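## Task

The left gripper starts out holding the small drink can. Set it down standing upright on the outer shelf beyond the service window, just under the sill. The window's clear pane slides, has a handle, and shuts and latches on its own once released. Everything on the inner shelf must stay standing, the window must end closed, and the robot must not topple or finish leaning.

## Robot and tools

ROBOT. A LinearBot: an omnidirectional base with a column about 1.7 m high. A carriage rides the column (lift_m) and holds two identical six-joint arms, each ending in a two-finger gripper. Arm bases sit about 0.57 m + lift_m above the floor; carriage parts hang about 0.15 m lower. Reach is 0.78 m from the shoulder but only about 0.38 m downward. The hand is about 0.16 m long, 0.1 m wide (0.14 m open). Parked joints 1-6: 0, 0.05, 0.05, 1.45, 0, 0. Cameras: carriage_camera (forward, tilted ~20 degrees down), left_wrist_camera and right_wrist_camera (looking past the fingertips). Occasionally something nudges a loose object.

FRAMES. Base frame: origin on the floor under the base centre, x forward, y left, z up, metres. left_hand and right_hand report the midpoint between the finger pads in this frame, with quat_wxyz; the hand's z runs along the fingers, its y is the opening direction. Odometry frame = base frame at scene start; base_odometry counts wheel turns only (slip counts as travel), heading in rad, left positive, -3.142 to 3.142. Hand readings tend to sit above the true hand, more when stretched.

TOOL move. Action keys: base, joints, speeds, min_time_s; plus cameras and blocking. No action = just state and images (also shows the scene number).
- base: one object with exactly one key, each a relative offset from the current base position: translate_m (forward +, -2 to 2 m), strafe_m (left +, -2 to 2 m), rotate_rad (counter-clockwise +, -6.3 to 6.3 rad).
- joints: one object holding absolute targets by name for both arms together: lift_m 0 to 1 m; left_/right_joint1_rad -2.617 to 3.054 (yaw about vertical, 0 ahead, + left); joint2_rad 0 to 3.141 (shoulder: 0 upper arm back level, 1.57 vertical, 3.14 forward level); joint3_rad 0 to 3.141 (elbow, 0 folded, 3.14 straight); joint4_rad -1.57 to 1.57 (wrist pitch, + lifts fingertips); joint5_rad -1.57 to 1.57 (wrist yaw, + turns fingertips right); joint6_rad -2.094 to 2.094 (roll, + clockwise seen from forearm); left_/right_gripper_m 0 to 0.093 m pad gap.
- speeds: per-action caps: translate_m/strafe_m 0.02-0.5 m/s, rotate_rad 0.05-1.57 rad/s, lift_m 0.08-0.27 m/s (default 0.25).
- min_time_s: 0.1-8 s, shortest duration for each arm/gripper motion; 2 or more keeps paths straighter. Too short makes arms lunge and overshoot.
- blocking: true/omitted waits for rest; false returns in about 0.5 s while motion continues. A later move overrides only the parts it names.
Actions cut off after 14 s (time_out). Unknown keys make a call invalid; out-of-range values are refused, and a refusal or an uncommanded stop cancels the rest of that reply's move/wait/finished_scene calls.

OTHER TOOLS. wait(seconds 0-10, cameras) returns state, early if motions finish. stop(cameras) brakes running motions; braked parts read "stopped" and may still press. zoom_image(camera, region [x0,y0,x1,y1] pixels, max 504x504) enlarges part of the latest image (images are 672x504). finished_scene(scene) ends the current scene irreversibly; the goal must hold without the robot.

RESULTS. "move" shows done or the worst status. base_status / joint_status: done, moving, off_target (rested away from target, may still push), contact_stop, time_out, not_followed (arm command withheld near self-collision), limit_stop_at_motor_heat. on_its_own lists uncommanded behaviour; "held at" is a target. motor_effort is percent of max, bracket = peak; if lift effort keeps dropping while lowering, a hand or load rests on something. Gripper reading below object width means a firm grip; to release, command well above the reading. A firmly holding gripper may say off_target.

HAZARDS. Arms have no contact stop: blocked arms keep pushing and spring free. Base drives ignore the arms. Avoid hitting the arms together (hard presses end the scene). Tipping risk rises with high carriage, stretched or loaded arms, pulling on fixed things like a latched handle, or sudden stops; a hand's z rising without command signals a lean. Driving backward under a ledge into the column can topple it. After a contact_stop, back off ~0.2 m rather than repeating. Joint 2 below 0.8 with joint 1 swung outward 0.5 rad or more can hit the column. Stretched arms overheat (MOTOR HOT at 75 °C, arm drops at 100 °C for 30-60 s); park to cool. Don't drop the can, let go while moving, slam the window, strike fixed objects, or push anything off the work area.

Each tool is called after ">>>" as name([rows], argument=value, ...), one row to a line, values as JSON.

## Session

>>> move(cameras=["all"])

Scene clock: 0.00 s.
Joint torques (N m): no reading
base_odometry: x=+0.000 y=+0.000 heading=+0.000
base_status: not commanded
joint_positions: lift_m=+0.366 left_joint1_rad=-0.019 left_joint2_rad=+0.597 left_joint3_rad=+0.248 left_joint4_rad=-0.393 left_joint5_rad=-0.014 left_joint6_rad=-0.011 left_gripper_m=+0.05136 right_joint1_rad=+0.004 right_joint2_rad=+0.040 right_joint3_rad=+0.061 right_joint4_rad=+1.430 right_joint5_rad=-0.049 right_joint6_rad=+0.050 right_gripper_m=+0.09396
joint_status: not commanded
motor_effort: lift_m=+25 drive_wheels=+0
left_hand: x=+0.4550 y=+0.3099 z=+1.0062 quat_wxyz=(+0.403, +0.001, +0.915, +0.000) (m; base frame)
right_hand: x=+0.2490 y=-0.3032 z=+1.3746 quat_wxyz=(+0.998, -0.023, +0.060, +0.028) (m; base frame)
pictures: carriage_camera, left_wrist_camera, right_wrist_camera

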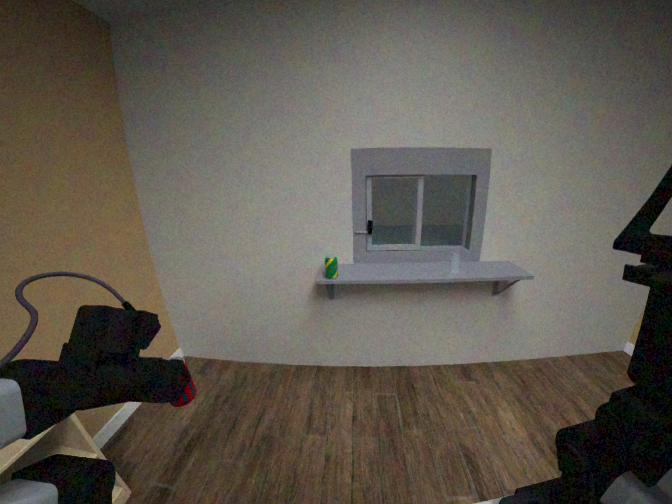

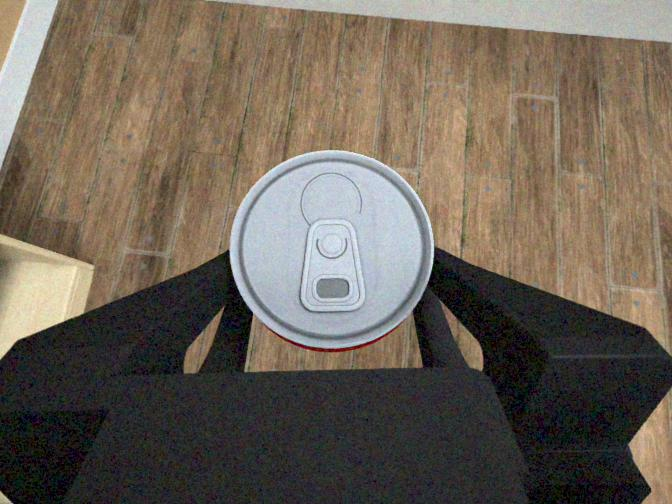

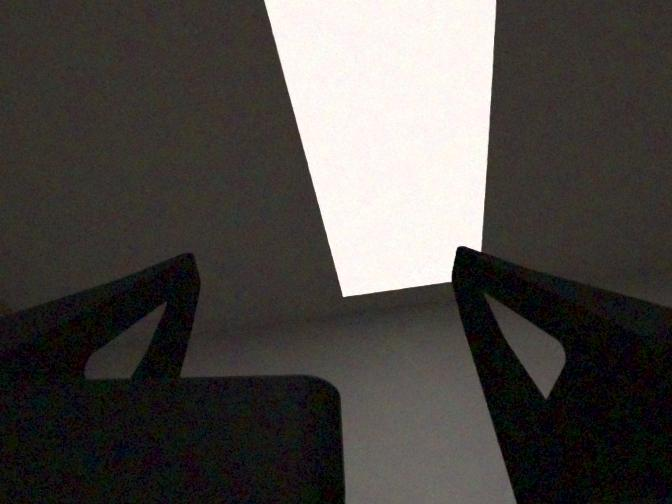

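>>> zoom_image(camera="carriage_camera", region=[300, 130, 550, 310])

Scaled by 2.016 from the camera's 672x504 image, which has a finer 960x720 frame.

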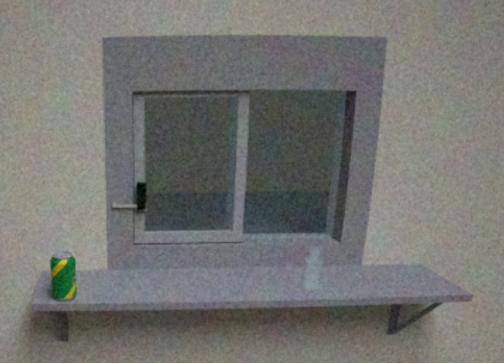

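>>> zoom_image(camera="carriage_camera", region=[340, 160, 440, 260])

>>> zoom_image(camera="carriage_camera", region=[0, 250, 250, 504])

Scaled by 5.040 from the camera's 672x504 image, which has a finer 960x720 frame.

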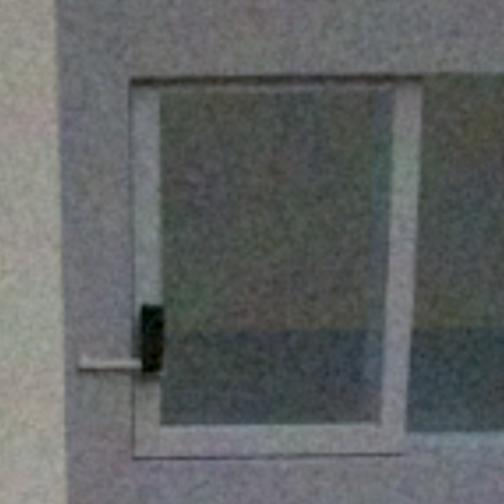

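Scaled by 1.984 from the camera's 672x504 image, which has a finer 960x720 frame.

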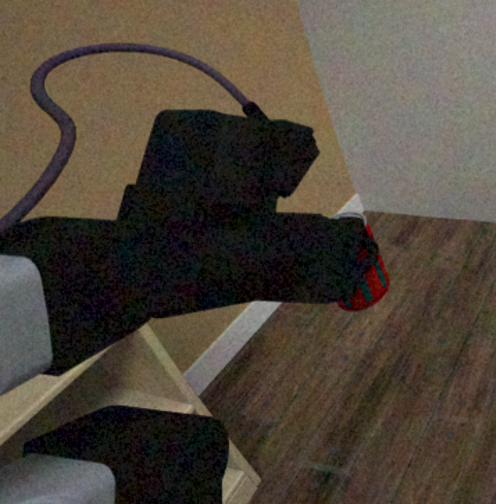

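>>> move(base={"strafe_m": -0.28}, speeds={"strafe_m": 0.3}, cameras=["carriage_camera", "left_wrist_camera"])

Scene clock: 112.80 s.
Joint torques (N m): left_arm=[-0.05 0.03 6.67 2.71 -0.1 0.07] | right_arm=[-0.18 3.54 5 -0.35 -0.01 0.01]
move: done
base_odometry: x=+0.000 y=-0.280 heading=+0.001
base_status: done
joint_positions: lift_m=+0.366 left_joint1_rad=-0.019 left_joint2_rad=+0.597 left_joint3_rad=+0.248 left_joint4_rad=-0.397 left_joint5_rad=-0.014 left_joint6_rad=-0.011 left_gripper_m=+0.05136 right_joint1_rad=+0.004 right_joint2_rad=+0.040 right_joint3_rad=+0.061 right_joint4_rad=+1.430 right_joint5_rad=-0.049 right_joint6_rad=+0.050 right_gripper_m=+0.09396
joint_status: not commanded
motor_effort: lift_m=+24(28) drive_wheels=-4(10)
left_hand: x=+0.4544 y=+0.3099 z=+1.0055 quat_wxyz=(+0.401, +0.001, +0.916, +0.000) (m; base frame)
right_hand: x=+0.2490 y=-0.3032 z=+1.3746 quat_wxyz=(+0.998, -0.023, +0.060, +0.028) (m; base frame)
pictures: carriage_camera, left_wrist_camera

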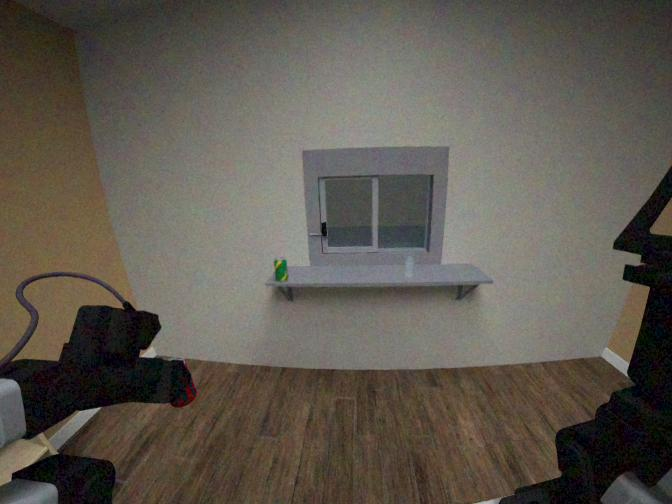

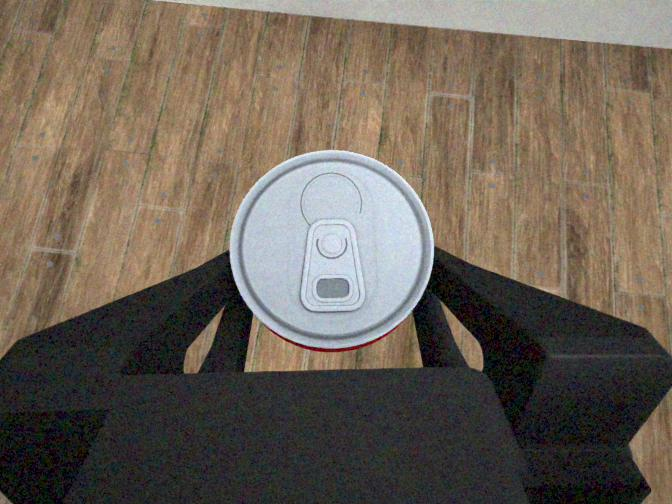

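>>> move(base={"translate_m": 0.6}, speeds={"translate_m": 0.3}, cameras=["carriage_camera", "left_wrist_camera"])

Scene clock: 140.40 s.
Joint torques (N m): left_arm=[-0.14 0.16 6.63 2.68 -0.09 0.05] | right_arm=[-0.18 3.54 5 -0.32 -0.01 0.01]
move: done
base_odometry: x=+0.600 y=-0.280 heading=+0.000
base_status: done
joint_positions: lift_m=+0.366 left_joint1_rad=-0.019 left_joint2_rad=+0.597 left_joint3_rad=+0.248 left_joint4_rad=-0.400 left_joint5_rad=-0.014 left_joint6_rad=-0.011 left_gripper_m=+0.05136 right_joint1_rad=+0.004 right_joint2_rad=+0.040 right_joint3_rad=+0.061 right_joint4_rad=+1.429 right_joint5_rad=-0.049 right_joint6_rad=+0.050 right_gripper_m=+0.09396
joint_status: not commanded
motor_effort: lift_m=+26(28) drive_wheels=-3(9)
left_hand: x=+0.4539 y=+0.3099 z=+1.0050 quat_wxyz=(+0.400, +0.001, +0.917, +0.000) (m; base frame)
right_hand: x=+0.2493 y=-0.3032 z=+1.3745 quat_wxyz=(+0.997, -0.023, +0.061, +0.028) (m; base frame)
pictures: carriage_camera, left_wrist_camera

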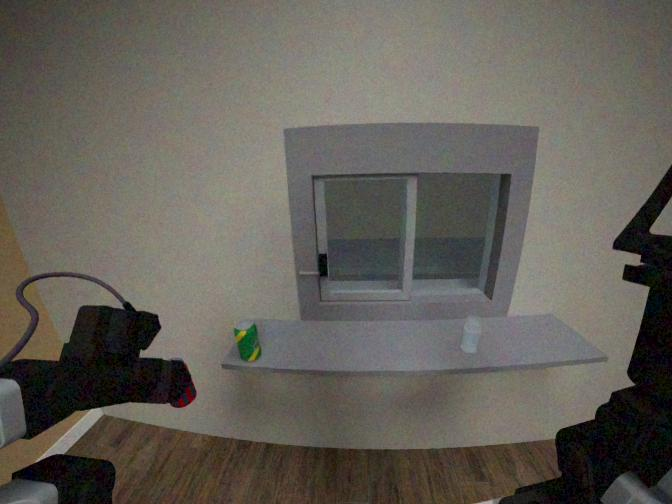

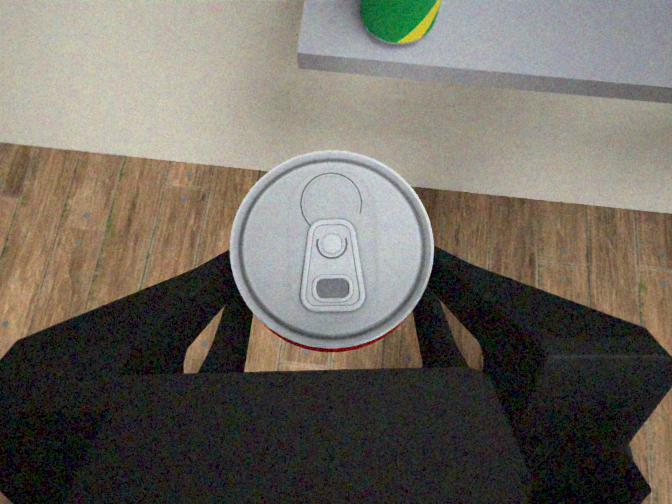

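>>> zoom_image(camera="carriage_camera", region=[285, 165, 425, 305])

>>> zoom_image(camera="carriage_camera", region=[200, 110, 620, 450])

Scaled by 3.600 from the camera's 672x504 image, which has a finer 960x720 frame.

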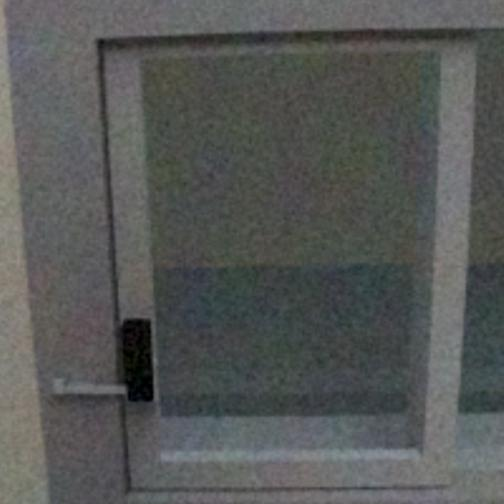

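Scaled by 1.200 from the camera's 672x504 image, which has a finer 960x720 frame.

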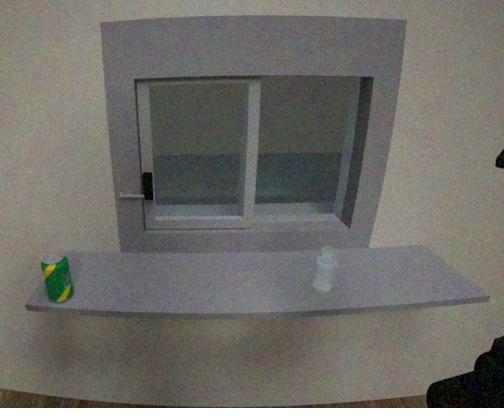

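>>> zoom_image(camera="carriage_camera", region=[210, 290, 310, 390])

>>> zoom_image(camera="carriage_camera", region=[520, 290, 620, 390])

>>> zoom_image(camera="carriage_camera", region=[290, 240, 350, 310])

>>> zoom_image(camera="carriage_camera", region=[420, 160, 550, 360])

Scaled by 5.040 from the camera's 672x504 image, which has a finer 960x720 frame.

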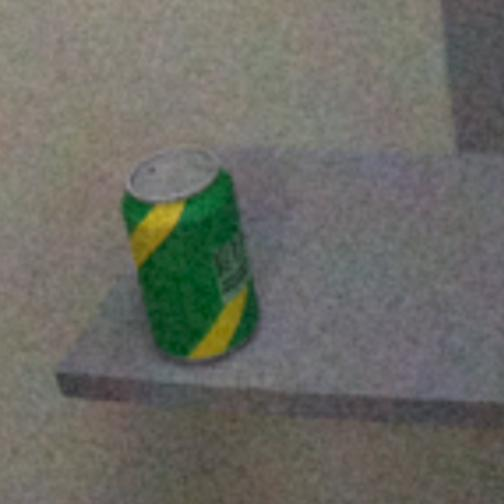

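Scaled by 5.040 from the camera's 672x504 image, which has a finer 960x720 frame.

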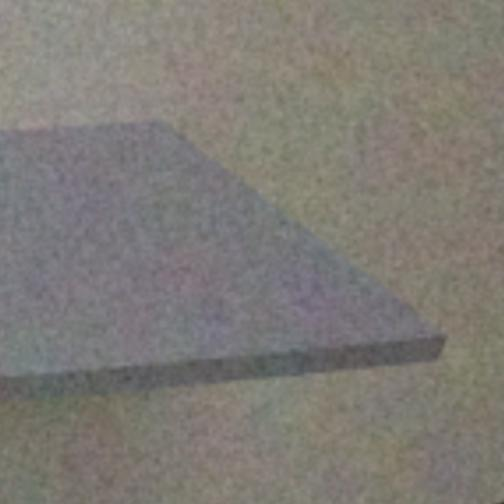

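Scaled by 7.200 from the camera's 672x504 image, which has a finer 960x720 frame.

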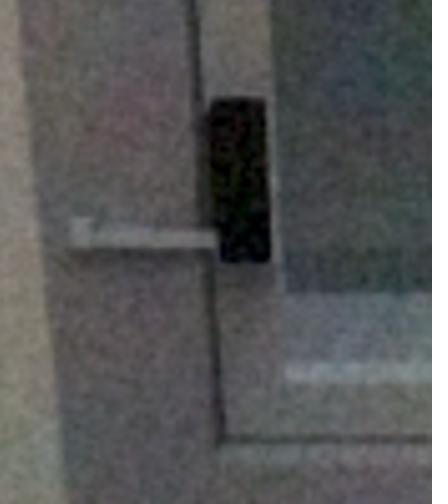

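Scaled by 2.520 from the camera's 672x504 image, which has a finer 960x720 frame.

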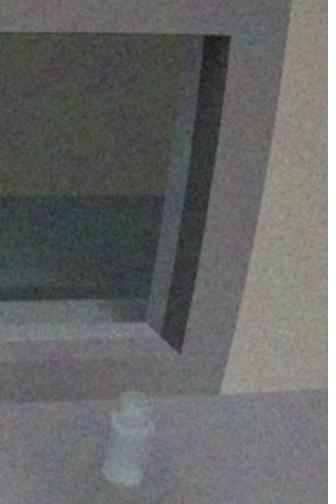

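>>> move(base={"rotate_rad": -0.108}, speeds={"rotate_rad": 0.4}, cameras=["carriage_camera", "left_wrist_camera"])

Scene clock: 332.87 s.
Joint torques (N m): left_arm=[-0.1 0.06 6.63 2.74 -0.08 0.07] | right_arm=[-0.18 3.54 5.04 -0.34 -0.01 0]
move: done
base_odometry: x=+0.600 y=-0.280 heading=-0.107
base_status: done
joint_positions: lift_m=+0.366 left_joint1_rad=-0.019 left_joint2_rad=+0.597 left_joint3_rad=+0.248 left_joint4_rad=-0.400 left_joint5_rad=-0.013 left_joint6_rad=-0.011 left_gripper_m=+0.05136 right_joint1_rad=+0.004 right_joint2_rad=+0.040 right_joint3_rad=+0.061 right_joint4_rad=+1.429 right_joint5_rad=-0.049 right_joint6_rad=+0.050 right_gripper_m=+0.09396
joint_status: not commanded
motor_effort: lift_m=+24(28) drive_wheels=+0(5)
left_hand: x=+0.4538 y=+0.3098 z=+1.0049 quat_wxyz=(+0.399, +0.001, +0.917, +0.000) (m; base frame)
right_hand: x=+0.2493 y=-0.3032 z=+1.3745 quat_wxyz=(+0.997, -0.023, +0.061, +0.028) (m; base frame)
pictures: carriage_camera, left_wrist_camera

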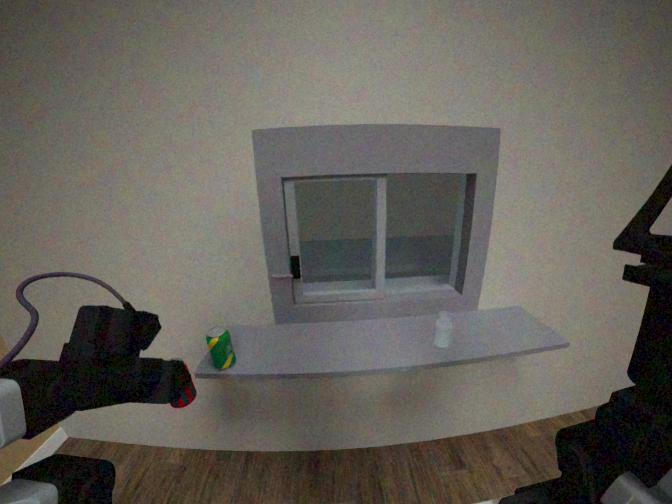

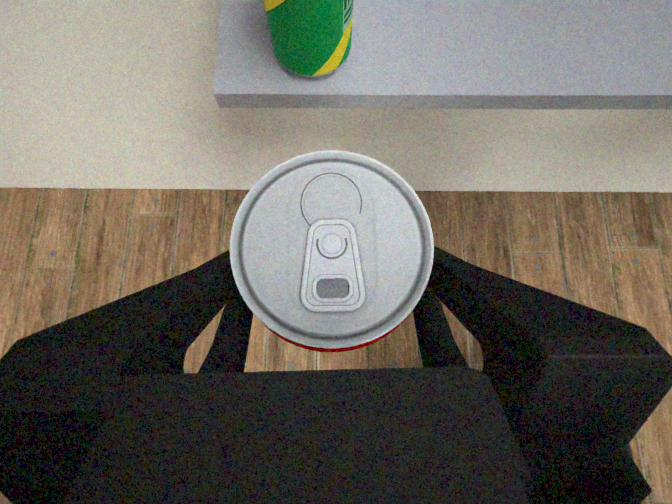

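>>> move(base={"translate_m": 0.235}, joints={"lift_m": 0.466}, speeds={"translate_m": 0.15}, cameras=["carriage_camera", "left_wrist_camera"])

Scene clock: 369.13 s.
Joint torques (N m): left_arm=[-0.18 0.17 7.46 2.67 -0.1 0.07] | right_arm=[-0.18 3.56 5.09 -0.32 -0.01 0.01]
move: done
base_odometry: x=+0.834 y=-0.306 heading=-0.108
base_status: done
joint_positions: lift_m=+0.466 left_joint1_rad=-0.019 left_joint2_rad=+0.597 left_joint3_rad=+0.239 left_joint4_rad=-0.398 left_joint5_rad=-0.013 left_joint6_rad=-0.011 left_gripper_m=+0.05136 right_joint1_rad=+0.004 right_joint2_rad=+0.040 right_joint3_rad=+0.061 right_joint4_rad=+1.429 right_joint5_rad=-0.049 right_joint6_rad=+0.050 right_gripper_m=+0.09396
joint_status: all done
motor_effort: lift_m=+26(31) drive_wheels=-5(9)
left_hand: x=+0.4523 y=+0.3099 z=+1.1008 quat_wxyz=(+0.396, +0.001, +0.918, +0.000) (m; base frame)
right_hand: x=+0.2494 y=-0.3032 z=+1.4741 quat_wxyz=(+0.997, -0.023, +0.061, +0.028) (m; base frame)
pictures: carriage_camera, left_wrist_camera

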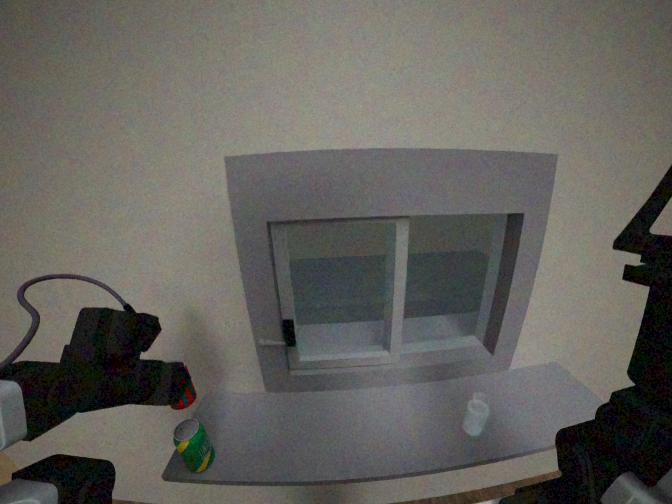

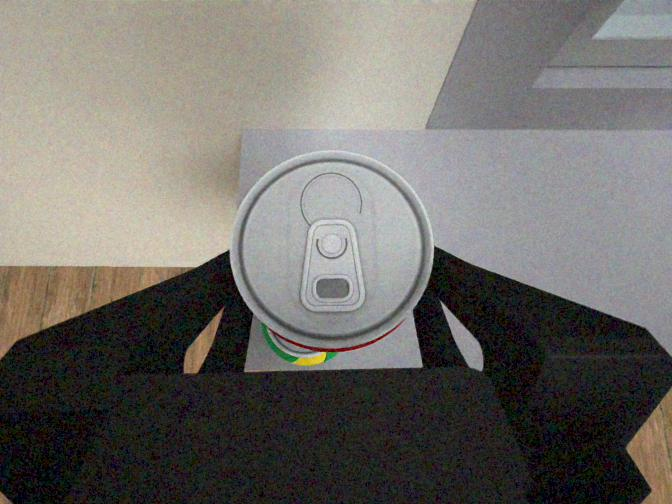

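>>> zoom_image(camera="carriage_camera", region=[240, 290, 320, 370])

>>> zoom_image(camera="carriage_camera", region=[220, 190, 420, 390])

Scaled by 6.300 from the camera's 672x504 image, which has a finer 960x720 frame.

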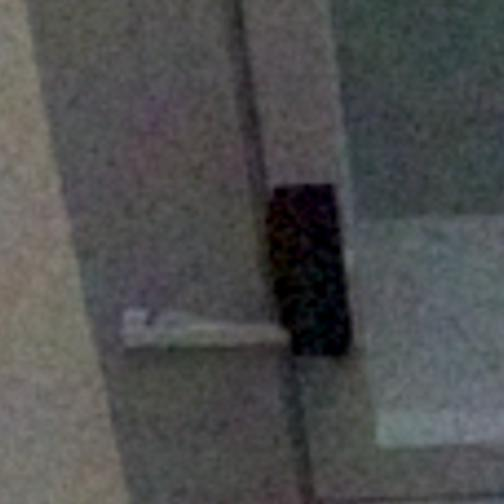

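Scaled by 2.520 from the camera's 672x504 image, which has a finer 960x720 frame.

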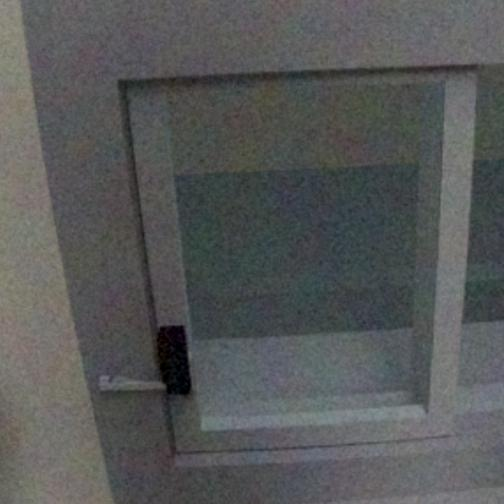

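>>> move(joints={"right_joint1_rad": 0.4, "right_joint2_rad": 1.2, "right_joint3_rad": 0.5, "right_joint4_rad": 1.0, "right_joint5_rad": 0.0, "right_joint6_rad": 0.0}, min_time_s=1.5)

>>> move(joints={"right_joint1_rad": 0.775, "right_joint2_rad": 1.97, "right_joint3_rad": 0.7435, "right_joint4_rad": 0.878}, min_time_s=1.5, cameras=["all"])

Scene clock: 405.17 s.
Joint torques (N m): left_arm=[-0.25 0.2 7.45 2.69 -0.11 0.06] | right_arm=[0.57 -2.06 8.9 1.91 0.03 -0.11]
move: done
base_odometry: x=+0.834 y=-0.306 heading=-0.108
base_status: not commanded
joint_positions: lift_m=+0.466 left_joint1_rad=-0.019 left_joint2_rad=+0.597 left_joint3_rad=+0.239 left_joint4_rad=-0.398 left_joint5_rad=-0.013 left_joint6_rad=-0.011 left_gripper_m=+0.05136 right_joint1_rad=+0.391 right_joint2_rad=+1.193 right_joint3_rad=+0.467 right_joint4_rad=+1.005 right_joint5_rad=-0.008 right_joint6_rad=+0.010 right_gripper_m=+0.09396
joint_status: all done
motor_effort: lift_m=+27(27) drive_wheels=-5(5)
left_hand: x=+0.4523 y=+0.3099 z=+1.1007 quat_wxyz=(+0.396, +0.001, +0.918, +0.000) (m; base frame)
right_hand: x=+0.5742 y=-0.1641 z=+1.3481 quat_wxyz=(+0.782, -0.117, +0.590, +0.161) (m; base frame)
pictures: none

Scene clock: 406.97 s.
Joint torques (N m): left_arm=[-0.16 -0.01 7.56 2.68 -0.07 0.04] | right_arm=[0.44 -5.87 6.72 2.18 0.01 -0.09]
move: done
base_odometry: x=+0.834 y=-0.306 heading=-0.108
base_status: not commanded
joint_positions: lift_m=+0.466 left_joint1_rad=-0.019 left_joint2_rad=+0.597 left_joint3_rad=+0.239 left_joint4_rad=-0.398 left_joint5_rad=-0.013 left_joint6_rad=-0.011 left_gripper_m=+0.05136 right_joint1_rad=+0.768 right_joint2_rad=+1.957 right_joint3_rad=+0.718 right_joint4_rad=+0.880 right_joint5_rad=-0.004 right_joint6_rad=+0.009 right_gripper_m=+0.09396
joint_status: all done
motor_effort: lift_m=+24(28) drive_wheels=-5(5)
left_hand: x=+0.4523 y=+0.3099 z=+1.1007 quat_wxyz=(+0.396, +0.001, +0.918, +0.000) (m; base frame)
right_hand: x=+0.5705 y=+0.0275 z=+1.0973 quat_wxyz=(+0.526, -0.305, +0.763, +0.217) (m; base frame)
pictures: carriage_camera, left_wrist_camera, right_wrist_camera

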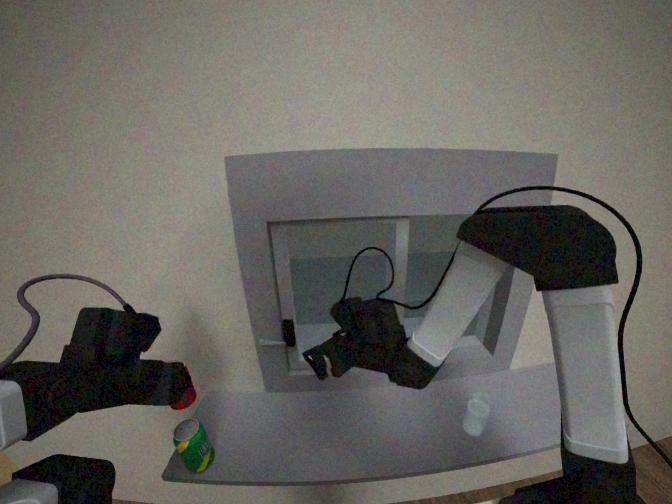

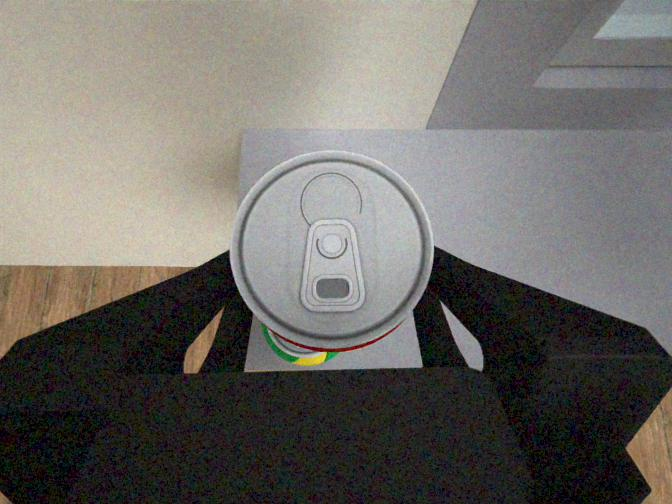

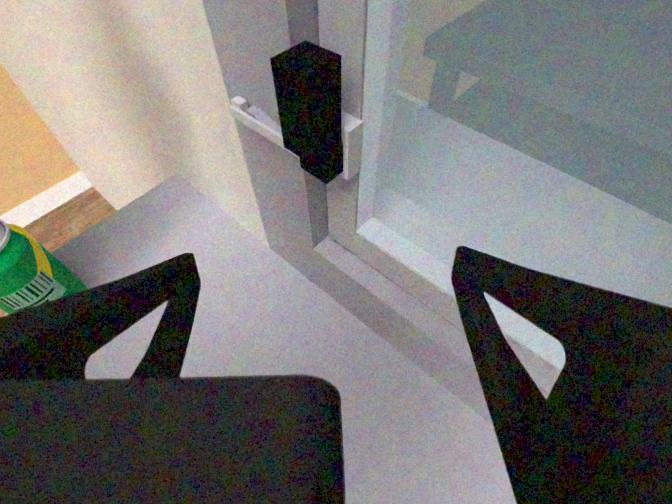

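>>> zoom_image(camera="right_wrist_camera", region=[200, 20, 400, 220])

>>> zoom_image(camera="right_wrist_camera", region=[336, 0, 672, 252])

>>> zoom_image(camera="carriage_camera", region=[240, 270, 440, 420])

Scaled by 2.520 from the camera's 672x504 image, which has a finer 960x720 frame.

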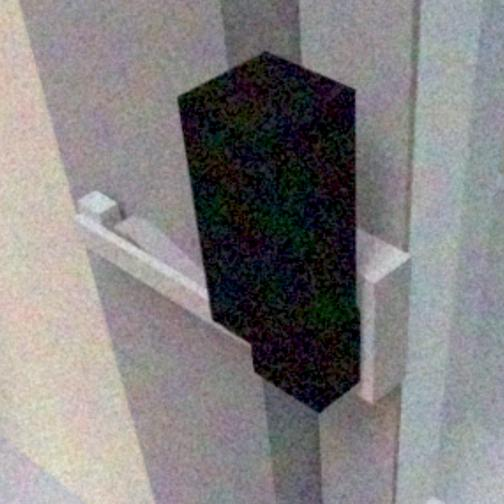

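Scaled by 1.500 from the camera's 672x504 image, which has a finer 960x720 frame.

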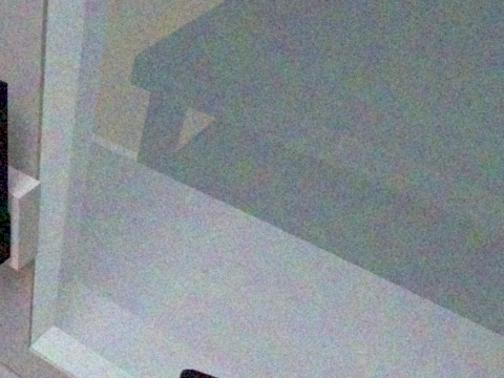

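Scaled by 2.520 from the camera's 672x504 image, which has a finer 960x720 frame.

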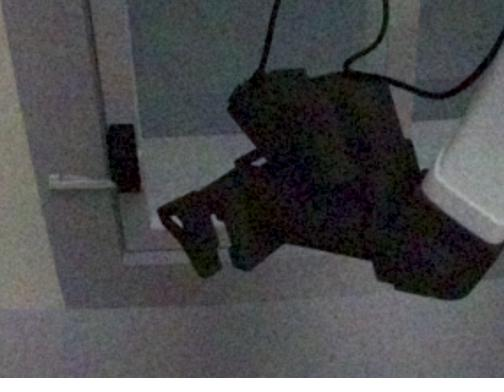

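>>> move(joints={"right_joint1_rad": 0.75, "right_joint2_rad": 1.9, "right_joint3_rad": 1.2, "right_joint4_rad": 0.1}, min_time_s=1.0)

>>> move(joints={"right_joint1_rad": 0.829, "right_joint2_rad": 2.047, "right_joint3_rad": 1.778, "right_joint4_rad": -0.604}, min_time_s=1.0, cameras=["carriage_camera", "right_wrist_camera"])

Scene clock: 486.57 s.
Joint torques (N m): left_arm=[-0.09 0.09 7.43 2.69 -0.09 0.06] | right_arm=[-0.9 -10.67 8.51 1.9 0.02 -0.09]
move: done
base_odometry: x=+0.834 y=-0.306 heading=-0.108
base_status: not commanded
joint_positions: lift_m=+0.466 left_joint1_rad=-0.019 left_joint2_rad=+0.597 left_joint3_rad=+0.239 left_joint4_rad=-0.398 left_joint5_rad=-0.013 left_joint6_rad=-0.011 left_gripper_m=+0.05136 right_joint1_rad=+0.759 right_joint2_rad=+1.935 right_joint3_rad=+1.170 right_joint4_rad=+0.107 right_joint5_rad=-0.004 right_joint6_rad=+0.009 right_gripper_m=+0.09396
joint_status: all done
motor_effort: lift_m=+25(28) drive_wheels=-5(5)
left_hand: x=+0.4523 y=+0.3099 z=+1.1007 quat_wxyz=(+0.396, +0.001, +0.918, +0.000) (m; base frame)
right_hand: x=+0.6030 y=+0.0521 z=+1.1209 quat_wxyz=(+0.408, -0.329, +0.835, +0.167) (m; base frame)
pictures: none

Scene clock: 488.13 s.
Joint torques (N m): left_arm=[-0.1 0.13 7.36 2.7 -0.09 0.04] | right_arm=[0.31 -7.86 9.28 1.62 0.02 -0.09]
move: done
base_odometry: x=+0.834 y=-0.306 heading=-0.108
base_status: not commanded
joint_positions: lift_m=+0.466 left_joint1_rad=-0.019 left_joint2_rad=+0.597 left_joint3_rad=+0.239 left_joint4_rad=-0.398 left_joint5_rad=-0.013 left_joint6_rad=-0.011 left_gripper_m=+0.05136 right_joint1_rad=+0.823 right_joint2_rad=+2.031 right_joint3_rad=+1.743 right_joint4_rad=-0.596 right_joint5_rad=-0.003 right_joint6_rad=+0.009 right_gripper_m=+0.09396
joint_status: all done
motor_effort: lift_m=+26(28) drive_wheels=-5(5)
left_hand: x=+0.4523 y=+0.3099 z=+1.1007 quat_wxyz=(+0.396, +0.001, +0.918, +0.000) (m; base frame)
right_hand: x=+0.5908 y=+0.0893 z=+1.1853 quat_wxyz=(+0.307, -0.373, +0.864, +0.138) (m; base frame)
pictures: carriage_camera, right_wrist_camera

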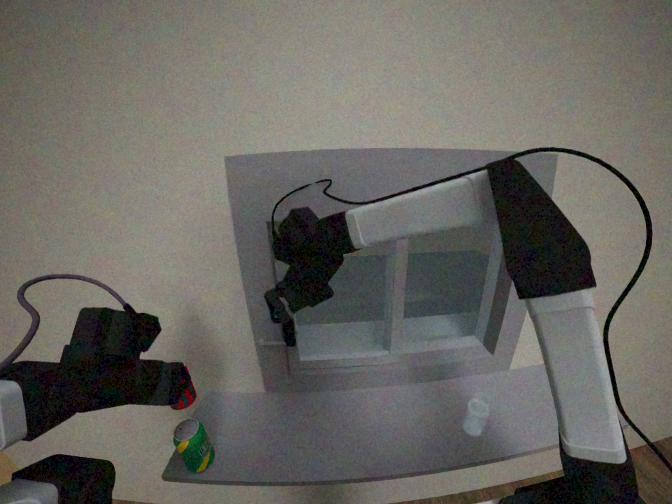

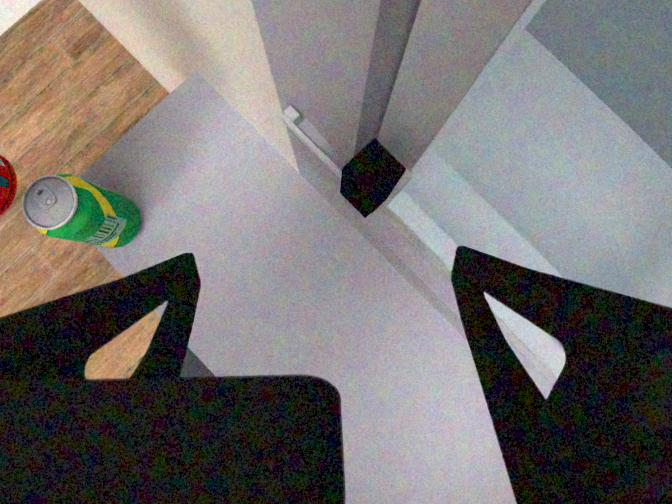

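>>> zoom_image(camera="right_wrist_camera", region=[260, 70, 460, 270])

>>> zoom_image(camera="right_wrist_camera", region=[380, 0, 672, 300])

>>> zoom_image(camera="right_wrist_camera", region=[280, 90, 430, 230])

Scaled by 2.520 from the camera's 672x504 image, which has a finer 960x720 frame.

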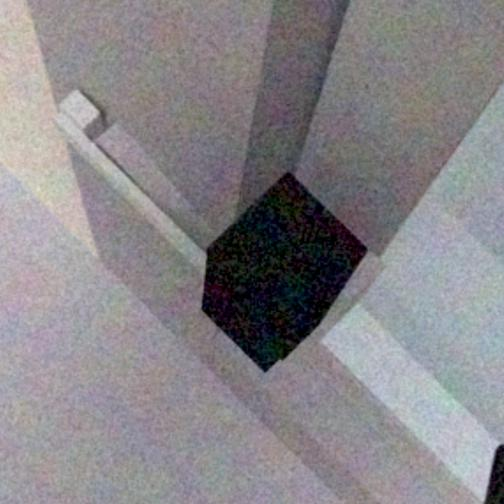

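Scaled by 1.680 from the camera's 672x504 image, which has a finer 960x720 frame.

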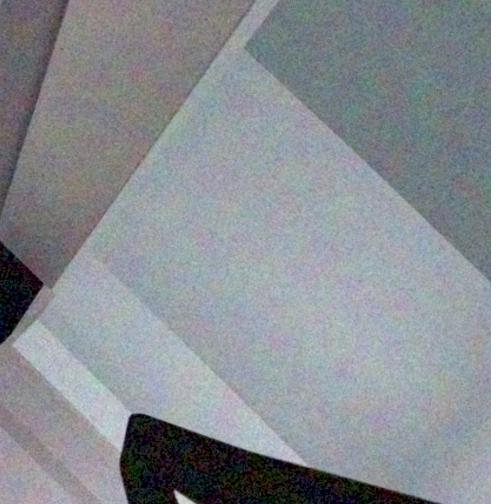

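Scaled by 3.360 from the camera's 672x504 image, which has a finer 960x720 frame.

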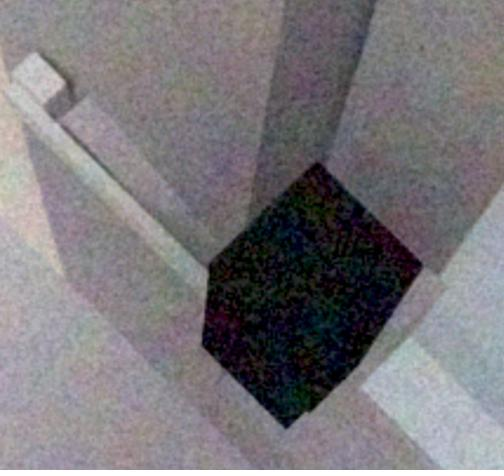

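>>> zoom_image(camera="right_wrist_camera", region=[340, 150, 500, 310])

>>> zoom_image(camera="right_wrist_camera", region=[240, 60, 400, 220])

Scaled by 3.150 from the camera's 672x504 image, which has a finer 960x720 frame.

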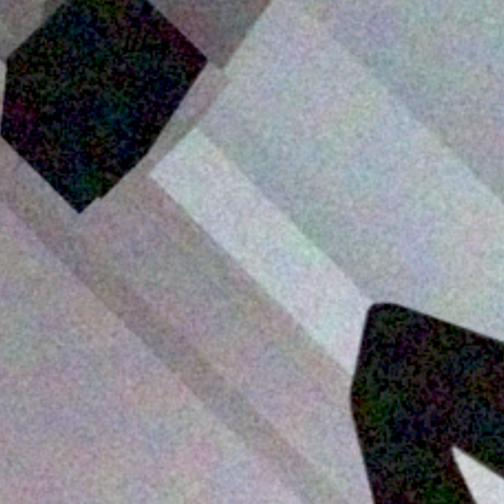

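Scaled by 3.150 from the camera's 672x504 image, which has a finer 960x720 frame.

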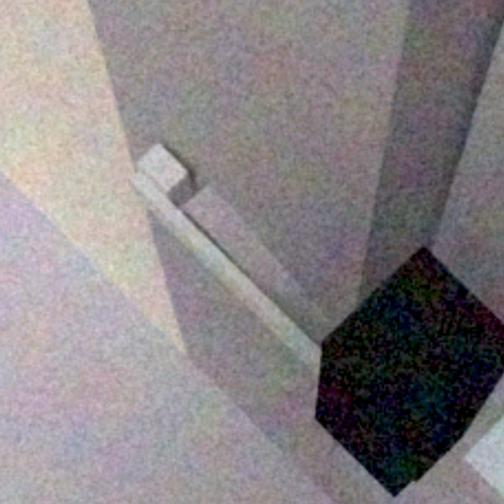

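>>> zoom_image(camera="carriage_camera", region=[240, 190, 380, 370])

Scaled by 2.800 from the camera's 672x504 image, which has a finer 960x720 frame.

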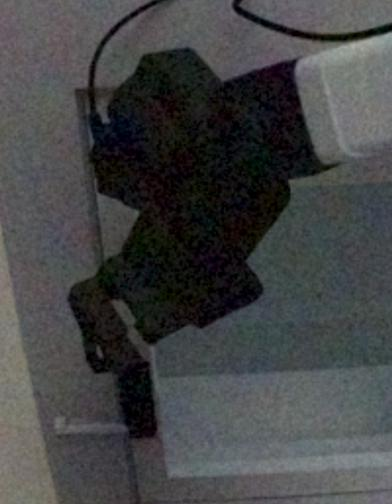

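>>> move(joints={"right_joint1_rad": 1.208, "right_joint2_rad": 2.103, "right_joint3_rad": 0.74, "right_joint4_rad": 1.37, "right_joint5_rad": 0.859, "right_gripper_m": 0.07}, min_time_s=2.0, cameras=["carriage_camera", "right_wrist_camera"])

Scene clock: 665.07 s.
Joint torques (N m): left_arm=[-0.14 0.06 7.53 2.68 -0.11 0.07] | right_arm=[0.53 -6.05 3.07 2.07 0.04 -0.07]
move: done
base_odometry: x=+0.834 y=-0.306 heading=-0.108
base_status: not commanded
joint_positions: lift_m=+0.466 left_joint1_rad=-0.019 left_joint2_rad=+0.597 left_joint3_rad=+0.239 left_joint4_rad=-0.398 left_joint5_rad=-0.013 left_joint6_rad=-0.011 left_gripper_m=+0.05136 right_joint1_rad=+1.200 right_joint2_rad=+2.088 right_joint3_rad=+0.752 right_joint4_rad=+1.356 right_joint5_rad=+0.850 right_joint6_rad=+0.008 right_gripper_m=+0.07008
joint_status: all done
motor_effort: lift_m=+23(28) drive_wheels=-5(5)
left_hand: x=+0.4523 y=+0.3099 z=+1.1007 quat_wxyz=(+0.396, +0.001, +0.918, +0.000) (m; base frame)
right_hand: x=+0.5065 y=+0.0645 z=+1.1613 quat_wxyz=(+0.700, -0.114, +0.693, +0.132) (m; base frame)
pictures: carriage_camera, right_wrist_camera

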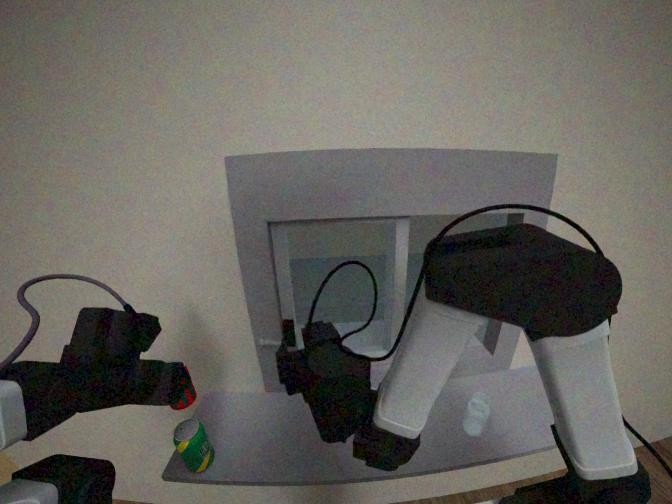

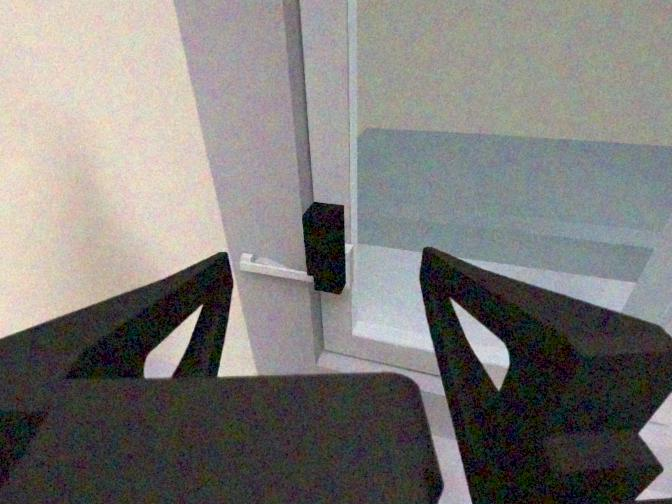

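>>> zoom_image(camera="right_wrist_camera", region=[300, 100, 672, 420])

>>> zoom_image(camera="right_wrist_camera", region=[220, 180, 400, 360])

Scaled by 1.355 from the camera's 672x504 image, which has a finer 960x720 frame.

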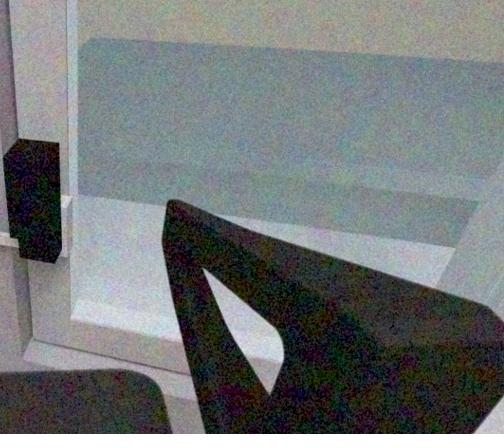

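Scaled by 2.800 from the camera's 672x504 image, which has a finer 960x720 frame.

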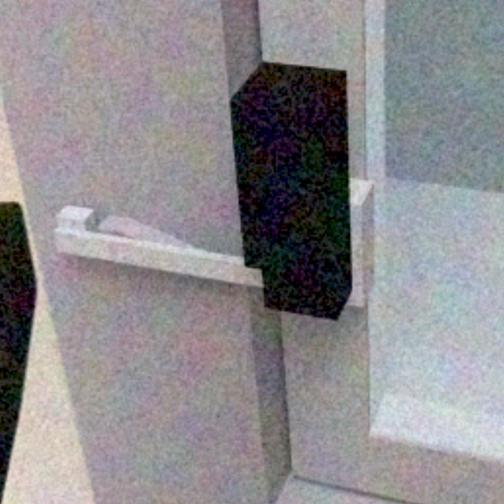

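>>> move(joints={"right_joint1_rad": 1.148, "right_joint2_rad": 2.575, "right_joint3_rad": 1.394, "right_joint4_rad": 1.18, "right_joint5_rad": 0.939, "right_joint6_rad": 0.0, "right_gripper_m": 0.0}, min_time_s=1.5, cameras=["carriage_camera", "right_wrist_camera"])

Scene clock: 752.07 s.
Joint torques (N m): left_arm=[-0.08 0.02 7.51 2.63 -0.06 0.06] | right_arm=[-0.91 -8.95 6.8 1.8 0.09 -0.07]
move: done
base_odometry: x=+0.834 y=-0.306 heading=-0.108
base_status: not commanded
joint_positions: lift_m=+0.466 left_joint1_rad=-0.019 left_joint2_rad=+0.597 left_joint3_rad=+0.239 left_joint4_rad=-0.398 left_joint5_rad=-0.013 left_joint6_rad=-0.011 left_gripper_m=+0.05136 right_joint1_rad=+1.156 right_joint2_rad=+2.557 right_joint3_rad=+1.368 right_joint4_rad=+1.186 right_joint5_rad=+0.931 right_joint6_rad=+0.007 right_gripper_m=+0.00073
joint_status: all done
motor_effort: lift_m=+23(27) drive_wheels=-5(5)
left_hand: x=+0.4523 y=+0.3099 z=+1.1007 quat_wxyz=(+0.396, +0.001, +0.918, +0.000) (m; base frame)
right_hand: x=+0.5750 y=+0.1492 z=+1.0924 quat_wxyz=(+0.702, -0.078, +0.703, +0.081) (m; base frame)
pictures: carriage_camera, right_wrist_camera

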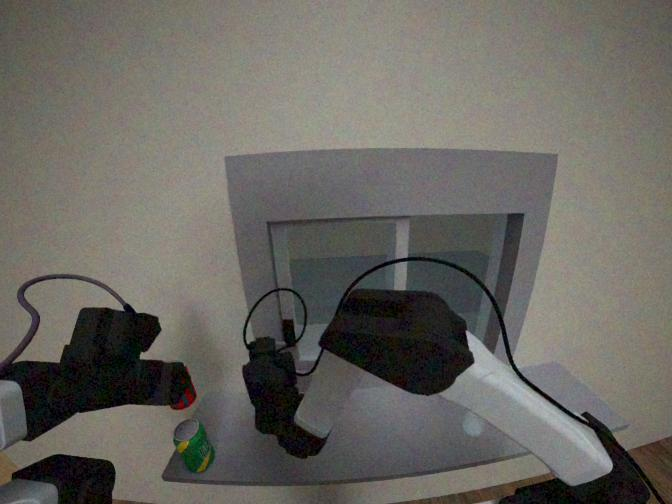

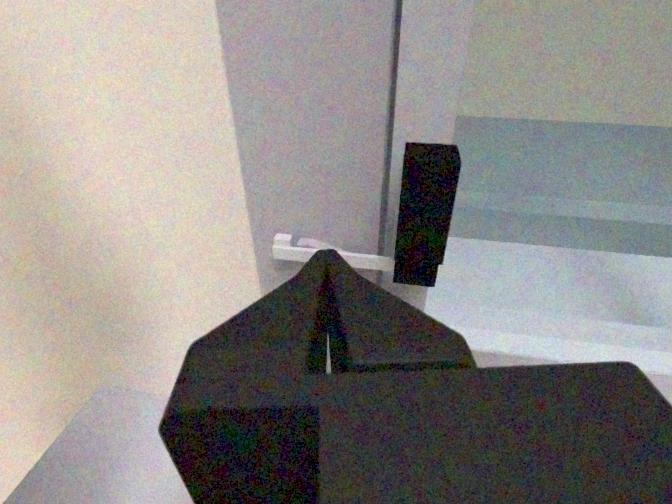

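>>> move(joints={"right_joint1_rad": 1.088, "right_joint2_rad": 2.607, "right_joint3_rad": 1.488, "right_joint4_rad": 1.12, "right_joint5_rad": 0.885}, min_time_s=1.0, cameras=["carriage_camera", "right_wrist_camera"])

Scene clock: 801.13 s.
Joint torques (N m): left_arm=[-0.14 0.09 7.39 2.67 -0.1 0.05] | right_arm=[-0.72 -9.25 7.16 1.91 -0.08 -0.06]
move: done
base_odometry: x=+0.834 y=-0.306 heading=-0.108
base_status: not commanded
joint_positions: lift_m=+0.466 left_joint1_rad=-0.019 left_joint2_rad=+0.597 left_joint3_rad=+0.239 left_joint4_rad=-0.398 left_joint5_rad=-0.013 left_joint6_rad=-0.011 left_gripper_m=+0.05136 right_joint1_rad=+1.095 right_joint2_rad=+2.588 right_joint3_rad=+1.460 right_joint4_rad=+1.126 right_joint5_rad=+0.894 right_joint6_rad=+0.007 right_gripper_m=+0.00073
joint_status: all done
motor_effort: lift_m=+25(28) drive_wheels=-5(5)
left_hand: x=+0.4523 y=+0.3099 z=+1.1007 quat_wxyz=(+0.396, +0.001, +0.918, +0.000) (m; base frame)
right_hand: x=+0.6093 y=+0.1476 z=+1.0955 quat_wxyz=(+0.703, -0.069, +0.704, +0.073) (m; base frame)
pictures: carriage_camera, right_wrist_camera

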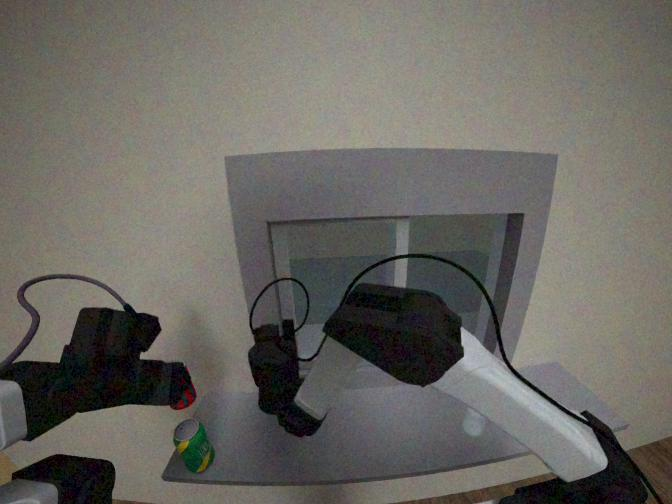

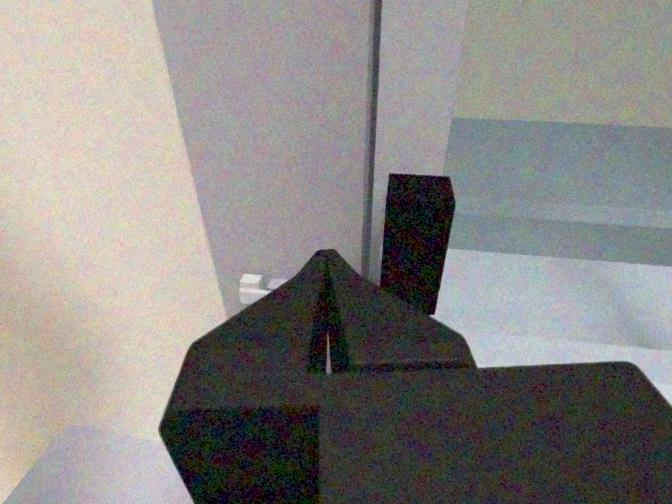

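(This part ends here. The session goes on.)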